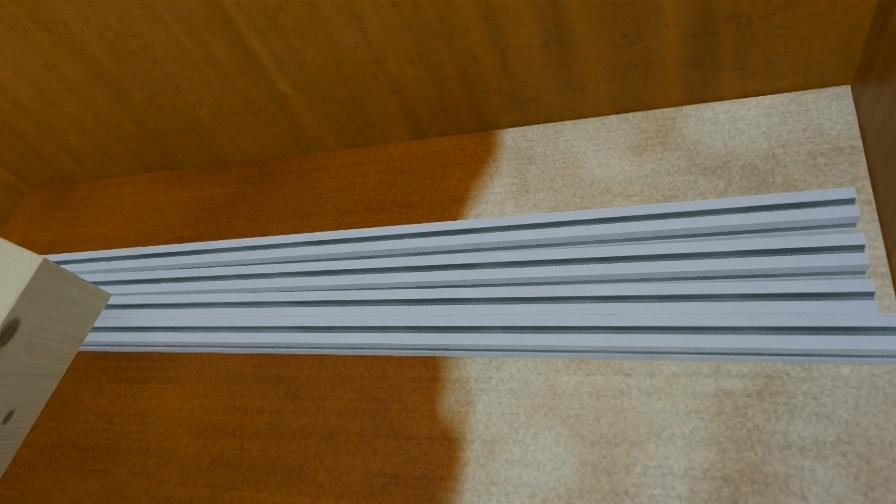

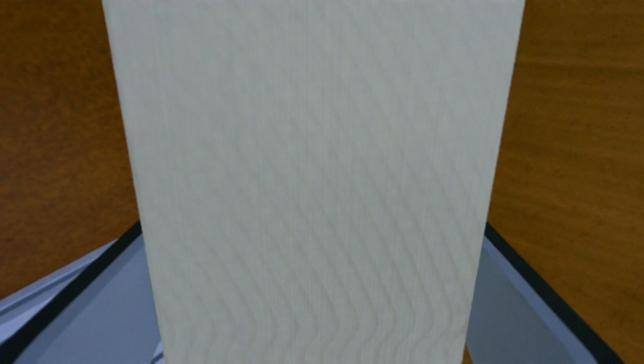

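{"name": "move", "arguments": {"target": {"side":"left","x":0.56,"y":0.68,"z":0.56,"quat_wxyz":[0.564,0.331,-0.263,0.709]}, "min_time_s": 3, "cameras": ["head_camera","left_wrist_camera"]}}

Scene clock: 514.00 s.
Joint torques (N m): left_arm=[-8.04 25.21 9.16 10.72 -5.28 4.67 0.31] | right_arm=[27.47 -4.33 -1.5 10.49 -0.36 1.72 -0.11]
External joint torques (N m): left_arm=[-0.53 6.63 3.33 5.93 -4.22 3.75 0.36] | right_arm=[0.78 0.42 -0.45 1.17 -0.14 0.1 -0.06]
Wrist force (N): left_arm=[-20.3 1.0 -20.0] | right_arm=[4.8 1.8 -2.4]
Wrist torque (N m): left_arm=[-0.14 1.76 0.00] | right_arm=[-0.18 0.36 -0.04]
Wrist force, peak (N): left_arm=[-19.1 0.0 -23.0] | right_arm=[4.7 1.7 -2.8]
move: done
base_odometry: x=+0.450 y=-0.961 heading=-0.073
lidar_m: 0.36 0.38 0.52 1.60 2.20 1.51 1.40 1.44 1.85 4.14 1.80 0.39
base_status: not commanded
joint_positions: torso_squat_rad=+1.000 torso_shift_rad=+0.480 torso_pitch_rad=+1.041 torso_yaw_rad=+0.000 left_shoulder_pitch_rad=-0.522 left_shoulder_roll_rad=+2.050 left_shoulder_yaw_rad=-0.273 left_elbow_rad=-1.447 left_forearm_roll_rad=+1.150 left_wrist_pitch_rad=+1.213 left_hand_roll_rad=+2.242 left_gripper_m=+0.075 right_shoulder_pitch_rad=+0.300 right_shoulder_roll_rad=-0.300 right_shoulder_yaw_rad=-0.018 right_elbow_rad=-0.300 right_forearm_roll_rad=+0.049 right_wrist_pitch_rad=-0.014 right_hand_roll_rad=+0.035 right_gripper_m=+0.099 head_pan_rad=+0.350 head_tilt_rad=+0.000
joint_status: all done
wheel_motors_off: 0
motor_effort: left_wheel=+14(15) right_wheel=-12(16)
chest: x=+0.2137 y=+0.0002 z=+0.7724 quat_wxyz=(+0.868, +0.000, +0.497, +0.000) (m; base frame)
left_hand: x=+0.5590 y=+0.6794 z=+0.5586 quat_wxyz=(+0.565, +0.330, -0.262, +0.710) (m; base frame)
left_hand_status: reached (checked arc, planned for 3.0 s): 2 mm and 0.3 deg off.
right_hand: x=-0.3825 y=-0.4473 z=+0.5153 quat_wxyz=(+0.859, -0.120, +0.489, +0.099) (m; base frame)
pictures: head_camera, left_wrist_camera
camera_calibration:
head_camera: T_world_to_cam=[[0.160873, -0.932505, -0.323348, 0.211686], [-0.838618, 0.0436009, -0.542973, 0.848967], [0.520423, 0.358515, -0.775001, 0.400434], [0, 0, 0, 1]] pos_world=[0.469509, 0.0168213, 0.839752]
left_wrist_camera: T_world_to_cam=[[-0.172086, 0.629682, 0.757554, -0.755297], [0.940243, -0.124384, 0.316974, -0.589104], [0.29382, 0.766831, -0.570649, -0.294055], [0, 0, 0, 1]] pos_world=[0.510324, 0.627812, 0.591106]

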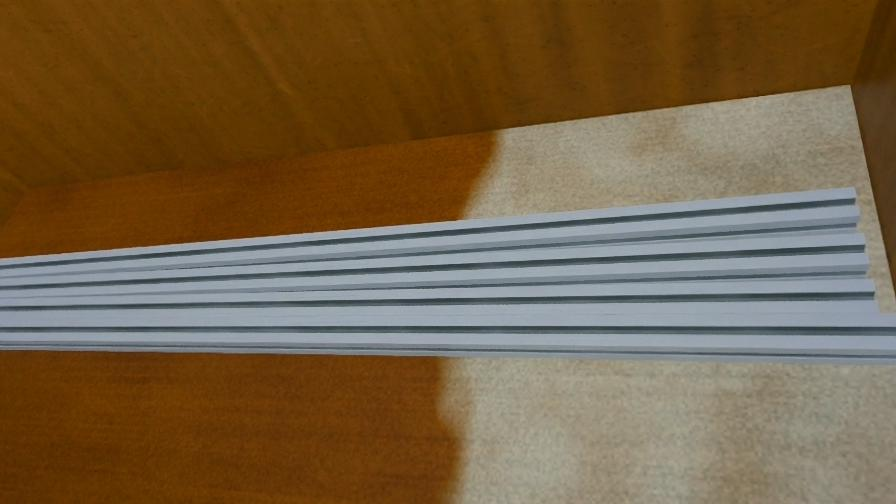

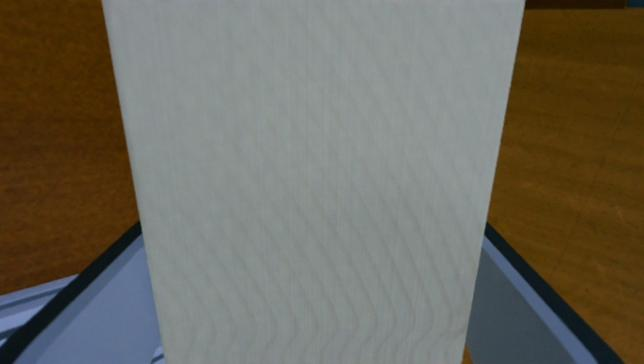

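{"name": "move", "arguments": {"target": {"side":"left","x":0.56,"y":0.70,"z":0.51,"quat_wxyz":[0.564,0.331,-0.263,0.709]}, "min_time_s": 2, "cameras": ["left_wrist_camera"]}}

{"name": "move", "arguments": {"target": {"side":"left","x":0.56,"y":0.70,"z":0.49,"quat_wxyz":[0.564,0.331,-0.263,0.709]}, "min_time_s": 1.5, "cameras": []}}

Scene clock: 518.27 s.
Joint torques (N m): left_arm=[-8.37 30.57 12.98 5.38 -6.61 3.23 -0.2] | right_arm=[27.81 -4.55 -1.4 10.42 -0.28 1.72 -0.2]
External joint torques (N m): left_arm=[-2.19 8.05 5.15 3.57 -5.33 2.56 -0.16] | right_arm=[1.12 0.2 -0.34 1.1 -0.06 0.1 -0.15]
Wrist force (N): left_arm=[-19.3 1.6 -20.4] | right_arm=[4.6 1.6 -2.3]
Wrist torque (N m): left_arm=[-0.21 1.85 0.07] | right_arm=[-0.15 0.32 -0.03]
Wrist force, peak (N): left_arm=[-20.5 2.5 -21.4] | right_arm=[5.0 1.4 -2.8]
move: done
base_odometry: x=+0.450 y=-0.961 heading=-0.073
lidar_m: 0.37 0.37 0.53 1.61 2.20 1.50 1.40 1.45 1.85 4.15 1.81 0.39
base_status: not commanded
joint_positions: torso_squat_rad=+1.000 torso_shift_rad=+0.480 torso_pitch_rad=+1.041 torso_yaw_rad=+0.000 left_shoulder_pitch_rad=-0.822 left_shoulder_roll_rad=+1.652 left_shoulder_yaw_rad=-0.240 left_elbow_rad=-1.253 left_forearm_roll_rad=+0.763 left_wrist_pitch_rad=+1.371 left_hand_roll_rad=+2.038 left_gripper_m=+0.075 right_shoulder_pitch_rad=+0.300 right_shoulder_roll_rad=-0.300 right_shoulder_yaw_rad=-0.018 right_elbow_rad=-0.300 right_forearm_roll_rad=+0.049 right_wrist_pitch_rad=-0.014 right_hand_roll_rad=+0.035 right_gripper_m=+0.099 head_pan_rad=+0.350 head_tilt_rad=+0.000
joint_status: all done
wheel_motors_off: 0
motor_effort: left_wheel=+13(14) right_wheel=-13(15)
chest: x=+0.2137 y=+0.0002 z=+0.7724 quat_wxyz=(+0.868, +0.000, +0.497, +0.000) (m; base frame)
left_hand: x=+0.5592 y=+0.6988 z=+0.5080 quat_wxyz=(+0.565, +0.330, -0.261, +0.709) (m; base frame)
left_hand_status: reached (checked arc, planned for 2.0 s): 2 mm and 0.3 deg off.
right_hand: x=-0.3825 y=-0.4473 z=+0.5154 quat_wxyz=(+0.859, -0.120, +0.489, +0.099) (m; base frame)
pictures: left_wrist_camera
camera_calibration:
left_wrist_camera: T_world_to_cam=[[-0.170681, 0.63002, 0.75759, -0.730239], [0.940441, -0.125256, 0.316041, -0.569891], [0.294004, 0.766411, -0.571118, -0.337453], [0, 0, 0, 1]] pos_world=[0.510523, 0.647311, 0.540605]

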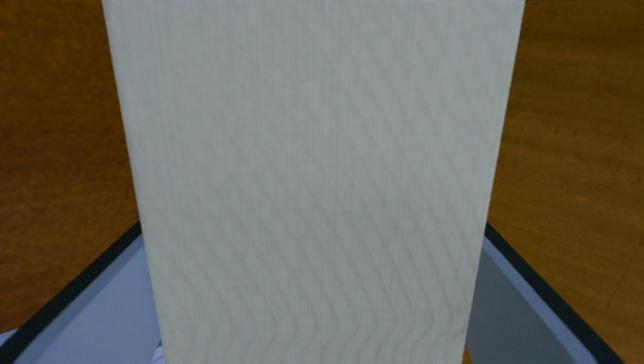

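Scene clock: 520.10 s.
Joint torques (N m): left_arm=[-8.66 31.16 10.72 4.93 -6.83 2.68 -0.22] | right_arm=[27.78 -4.61 -1.44 10.57 -0.41 1.76 -0.01]
External joint torques (N m): left_arm=[-2.42 8.3 3.06 3.61 -5.55 2.03 -0.18] | right_arm=[1.09 0.14 -0.39 1.25 -0.19 0.14 0.03]
Wrist force (N): left_arm=[-19.5 1.4 -19.6] | right_arm=[4.1 1.3 -2.5]
Wrist torque (N m): left_arm=[-0.27 1.82 0.03] | right_arm=[-0.10 0.29 -0.04]
Wrist force, peak (N): left_arm=[-20.2 1.2 -20.9] | right_arm=[4.8 1.8 -2.4]
move: done
base_odometry: x=+0.450 y=-0.961 heading=-0.073
lidar_m: 0.37 0.38 0.52 1.59 2.19 1.50 1.40 1.44 1.84 4.13 1.81 0.39
base_status: not commanded
joint_positions: torso_squat_rad=+1.000 torso_shift_rad=+0.480 torso_pitch_rad=+1.041 torso_yaw_rad=+0.000 left_shoulder_pitch_rad=-0.895 left_shoulder_roll_rad=+1.579 left_shoulder_yaw_rad=-0.280 left_elbow_rad=-1.197 left_forearm_roll_rad=+0.694 left_wrist_pitch_rad=+1.364 left_hand_roll_rad=+2.022 left_gripper_m=+0.075 right_shoulder_pitch_rad=+0.300 right_shoulder_roll_rad=-0.300 right_shoulder_yaw_rad=-0.018 right_elbow_rad=-0.300 right_forearm_roll_rad=+0.049 right_wrist_pitch_rad=-0.014 right_hand_roll_rad=+0.035 right_gripper_m=+0.099 head_pan_rad=+0.350 head_tilt_rad=+0.000
joint_status: all done
wheel_motors_off: 0
motor_effort: left_wheel=+14(14) right_wheel=-12(15)
chest: x=+0.2137 y=+0.0002 z=+0.7724 quat_wxyz=(+0.868, +0.000, +0.497, +0.000) (m; base frame)
left_hand: x=+0.5594 y=+0.6988 z=+0.4881 quat_wxyz=(+0.565, +0.330, -0.261, +0.709) (m; base frame)
left_hand_status: reached (checked arc, planned for 1.5 s): 2 mm and 0.2 deg off.
right_hand: x=-0.3825 y=-0.4473 z=+0.5154 quat_wxyz=(+0.859, -0.120, +0.489, +0.099) (m; base frame)
pictures: none
No camera images: "cameras" was empty.

{"name": "move", "arguments": {"target": {"side":"left","x":0.56,"y":0.70,"z":0.477,"quat_wxyz":[0.564,0.331,-0.263,0.709]}, "min_time_s": 1.2, "cameras": []}}

{"name": "move", "arguments": {"target": {"side":"left","x":0.56,"y":0.70,"z":0.467,"quat_wxyz":[0.564,0.331,-0.263,0.709]}, "min_time_s": 1.2, "cameras": ["left_wrist_camera"]}}

Scene clock: 523.27 s.
Joint torques (N m): left_arm=[-2.88 18.26 6.47 4.77 -0.91 1.54 0.8] | right_arm=[27.74 -4.38 -1.59 10.41 -0.24 1.78 -0.12]
External joint torques (N m): left_arm=[3.48 -4.77 -1 3.68 0.39 0.91 0.84] | right_arm=[1.05 0.35 -0.53 1.09 -0.02 0.16 -0.08]
Wrist force (N): left_arm=[-6.2 -5.0 0.4] | right_arm=[4.2 1.3 -2.8]
Wrist torque (N m): left_arm=[-0.10 -0.63 -0.86] | right_arm=[-0.11 0.32 -0.06]
Wrist force, peak (N): left_arm=[-20.3 0.7 -21.1] | right_arm=[4.8 1.4 -2.9]
move: done
base_odometry: x=+0.450 y=-0.961 heading=-0.073
lidar_m: 0.36 0.38 0.52 1.60 2.21 1.50 1.40 1.45 1.85 4.16 1.81 0.40
base_status: not commanded
joint_positions: torso_squat_rad=+1.000 torso_shift_rad=+0.480 torso_pitch_rad=+1.040 torso_yaw_rad=+0.000 left_shoulder_pitch_rad=-0.939 left_shoulder_roll_rad=+1.538 left_shoulder_yaw_rad=-0.304 left_elbow_rad=-1.155 left_forearm_roll_rad=+0.654 left_wrist_pitch_rad=+1.353 left_hand_roll_rad=+2.013 left_gripper_m=+0.074 right_shoulder_pitch_rad=+0.300 right_shoulder_roll_rad=-0.300 right_shoulder_yaw_rad=-0.018 right_elbow_rad=-0.300 right_forearm_roll_rad=+0.049 right_wrist_pitch_rad=-0.014 right_hand_roll_rad=+0.035 right_gripper_m=+0.099 head_pan_rad=+0.350 head_tilt_rad=+0.000
joint_status: all done
wheel_motors_off: 0
motor_effort: left_wheel=+4(14) right_wheel=-9(15)
chest: x=+0.2135 y=-0.0001 z=+0.7726 quat_wxyz=(+0.868, +0.000, +0.497, +0.000) (m; base frame)
left_hand: x=+0.5611 y=+0.6996 z=+0.4784 quat_wxyz=(+0.564, +0.330, -0.264, +0.709) (m; base frame)
left_hand_status: reached (checked arc, planned for 1.2 s): 2 mm and 0.2 deg off.
right_hand: x=-0.3827 y=-0.4472 z=+0.5148 quat_wxyz=(+0.859, -0.119, +0.488, +0.099) (m; base frame)
pictures: none
No camera images: "cameras" was empty.

Scene clock: 524.80 s.
Joint torques (N m): left_arm=[-4.7 15.37 7.3 3.32 0.98 0.13 1.21] | right_arm=[27.75 -4.19 -1.46 10.42 -0.32 1.73 -0.13]
External joint torques (N m): left_arm=[1.69 -7.68 -0.04 2.37 2.27 -0.49 1.25] | right_arm=[1.07 0.54 -0.41 1.1 -0.1 0.11 -0.09]
Wrist force (N): left_arm=[-1.5 -3.9 0.7] | right_arm=[4.0 1.6 -2.6]
Wrist torque (N m): left_arm=[0.22 -1.68 -1.41] | right_arm=[-0.16 0.27 -0.06]
Wrist force, peak (N): left_arm=[-4.6 -9.2 10.4] | right_arm=[4.6 1.4 -3.1]
move: done
base_odometry: x=+0.450 y=-0.961 heading=-0.073
lidar_m: 0.36 0.38 0.52 1.60 2.19 1.51 1.40 1.45 1.84 4.15 1.80 0.39
base_status: not commanded
joint_positions: torso_squat_rad=+1.000 torso_shift_rad=+0.480 torso_pitch_rad=+1.040 torso_yaw_rad=+0.000 left_shoulder_pitch_rad=-0.965 left_shoulder_roll_rad=+1.507 left_shoulder_yaw_rad=-0.321 left_elbow_rad=-1.125 left_forearm_roll_rad=+0.627 left_wrist_pitch_rad=+1.340 left_hand_roll_rad=+2.010 left_gripper_m=+0.074 right_shoulder_pitch_rad=+0.300 right_shoulder_roll_rad=-0.300 right_shoulder_yaw_rad=-0.018 right_elbow_rad=-0.300 right_forearm_roll_rad=+0.049 right_wrist_pitch_rad=-0.014 right_hand_roll_rad=+0.035 right_gripper_m=+0.099 head_pan_rad=+0.350 head_tilt_rad=+0.000
joint_status: all done
wheel_motors_off: 0
motor_effort: left_wheel=+1(4) right_wheel=-6(9)
chest: x=+0.2135 y=-0.0001 z=+0.7727 quat_wxyz=(+0.868, +0.000, +0.497, +0.000) (m; base frame)
left_hand: x=+0.5605 y=+0.6995 z=+0.4685 quat_wxyz=(+0.565, +0.330, -0.264, +0.708) (m; base frame)
left_hand_status: reached (checked arc, planned for 1.2 s): 2 mm and 0.2 deg off.
right_hand: x=-0.3827 y=-0.4472 z=+0.5147 quat_wxyz=(+0.859, -0.119, +0.488, +0.100) (m; base frame)
pictures: left_wrist_camera
camera_calibration:
left_wrist_camera: T_world_to_cam=[[-0.171292, 0.626055, 0.760733, -0.698836], [0.939535, -0.128603, 0.317388, -0.556299], [0.296534, 0.769101, -0.566172, -0.366462], [0, 0, 0, 1]] pos_world=[0.511626, 0.647815, 0.500709]

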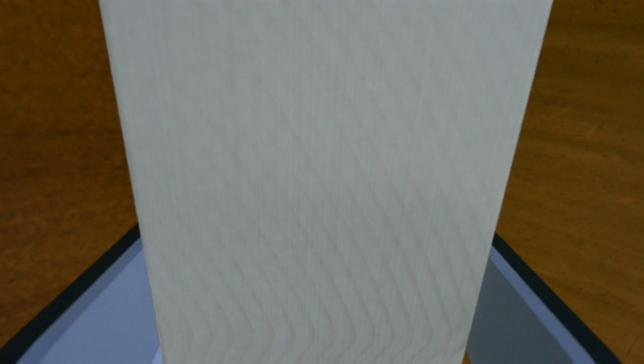

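{"name": "move", "arguments": {"target": {"side":"left","x":0.56,"y":0.694,"z":0.475,"quat_wxyz":[0.596,0.380,-0.236,0.666]}, "min_time_s": 1.5, "cameras": []}}

{"name": "move", "arguments": {"target": {"side":"left","x":0.56,"y":0.672,"z":0.452,"quat_wxyz":[0.568,0.420,-0.282,0.648]}, "min_time_s": 2, "cameras": ["left_wrist_camera"]}}

Scene clock: 534.33 s.
Joint torques (N m): left_arm=[-9.21 31.15 8.86 3.93 -7.12 3.61 -0.21] | right_arm=[27.77 -4.41 -1.66 10.48 -0.31 1.84 -0.04]
External joint torques (N m): left_arm=[-2.12 8.19 1.75 3.22 -5.77 2.9 -0.17] | right_arm=[1.08 0.34 -0.61 1.16 -0.09 0.21 0]
Wrist force (N): left_arm=[-20.0 -1.4 -19.3] | right_arm=[4.1 1.7 -2.6]
Wrist torque (N m): left_arm=[-0.74 1.99 0.09] | right_arm=[-0.17 0.26 -0.04]
Wrist force, peak (N): left_arm=[-21.7 2.4 -20.6] | right_arm=[5.0 1.5 -2.9]
move: done
base_odometry: x=+0.450 y=-0.961 heading=-0.073
lidar_m: 0.36 0.38 0.52 1.59 2.20 1.50 1.40 1.44 1.85 4.15 1.79 0.39
base_status: not commanded
joint_positions: torso_squat_rad=+1.000 torso_shift_rad=+0.480 torso_pitch_rad=+1.041 torso_yaw_rad=+0.000 left_shoulder_pitch_rad=-1.058 left_shoulder_roll_rad=+1.481 left_shoulder_yaw_rad=-0.387 left_elbow_rad=-1.101 left_forearm_roll_rad=+0.584 left_wrist_pitch_rad=+1.430 left_hand_roll_rad=+1.877 left_gripper_m=+0.074 right_shoulder_pitch_rad=+0.300 right_shoulder_roll_rad=-0.300 right_shoulder_yaw_rad=-0.018 right_elbow_rad=-0.300 right_forearm_roll_rad=+0.049 right_wrist_pitch_rad=-0.014 right_hand_roll_rad=+0.035 right_gripper_m=+0.099 head_pan_rad=+0.350 head_tilt_rad=+0.000
joint_status: all done
wheel_motors_off: 0
motor_effort: left_wheel=+8(9) right_wheel=-7(10)
chest: x=+0.2137 y=+0.0002 z=+0.7724 quat_wxyz=(+0.868, +0.000, +0.497, +0.000) (m; base frame)
left_hand: x=+0.5596 y=+0.6927 z=+0.4721 quat_wxyz=(+0.598, +0.378, -0.234, +0.666) (m; base frame)
left_hand_status: reached (checked arc, planned for 1.5 s): 3 mm and 0.3 deg off.
right_hand: x=-0.3826 y=-0.4473 z=+0.5153 quat_wxyz=(+0.859, -0.120, +0.489, +0.099) (m; base frame)
pictures: none
No camera images: "cameras" was empty.

Scene clock: 536.67 s.
Joint torques (N m): left_arm=[-10.12 29.76 7.63 2.27 -7.38 4.97 0.23] | right_arm=[27.77 -4.51 -1.46 10.37 -0.34 1.72 -0.06]
External joint torques (N m): left_arm=[-2.38 8.26 0.94 2.1 -5.98 4.02 0.28] | right_arm=[1.08 0.24 -0.41 1.06 -0.12 0.1 -0.01]
Wrist force (N): left_arm=[-23.1 -1.1 -15.5] | right_arm=[4.1 1.2 -2.8]
Wrist torque (N m): left_arm=[-0.57 2.02 0.05] | right_arm=[-0.10 0.29 -0.05]
Wrist force, peak (N): left_arm=[-22.8 -2.6 -17.6] | right_arm=[4.9 0.8 -2.9]
move: done
base_odometry: x=+0.450 y=-0.961 heading=-0.073
lidar_m: 0.37 0.39 0.52 1.61 2.20 1.51 1.40 1.44 1.86 4.16 1.80 0.39
base_status: not commanded
joint_positions: torso_squat_rad=+1.000 torso_shift_rad=+0.480 torso_pitch_rad=+1.041 torso_yaw_rad=+0.000 left_shoulder_pitch_rad=-1.129 left_shoulder_roll_rad=+1.369 left_shoulder_yaw_rad=-0.494 left_elbow_rad=-1.110 left_forearm_roll_rad=+0.388 left_wrist_pitch_rad=+1.519 left_hand_roll_rad=+2.032 left_gripper_m=+0.074 right_shoulder_pitch_rad=+0.300 right_shoulder_roll_rad=-0.300 right_shoulder_yaw_rad=-0.018 right_elbow_rad=-0.300 right_forearm_roll_rad=+0.049 right_wrist_pitch_rad=-0.014 right_hand_roll_rad=+0.035 right_gripper_m=+0.099 head_pan_rad=+0.350 head_tilt_rad=+0.000
joint_status: all done
wheel_motors_off: 0
motor_effort: left_wheel=+8(9) right_wheel=-7(10)
chest: x=+0.2137 y=+0.0002 z=+0.7724 quat_wxyz=(+0.868, +0.000, +0.497, +0.000) (m; base frame)
left_hand: x=+0.5599 y=+0.6703 z=+0.4505 quat_wxyz=(+0.571, +0.418, -0.281, +0.648) (m; base frame)
left_hand_status: reached (checked arc, planned for 2.0 s): 2 mm and 0.4 deg off.
right_hand: x=-0.3826 y=-0.4473 z=+0.5153 quat_wxyz=(+0.859, -0.120, +0.489, +0.099) (m; base frame)
pictures: left_wrist_camera
camera_calibration:
left_wrist_camera: T_world_to_cam=[[-0.0271885, 0.50705, 0.861488, -0.713297], [0.967498, -0.203402, 0.150251, -0.444018], [0.251413, 0.837573, -0.48504, -0.411164], [0, 0, 0, 1]] pos_world=[0.513565, 0.615743, 0.481781]

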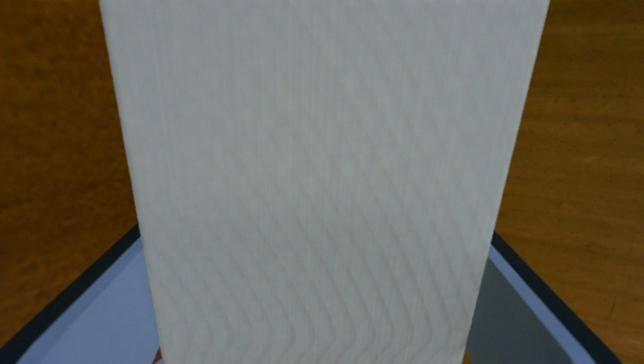

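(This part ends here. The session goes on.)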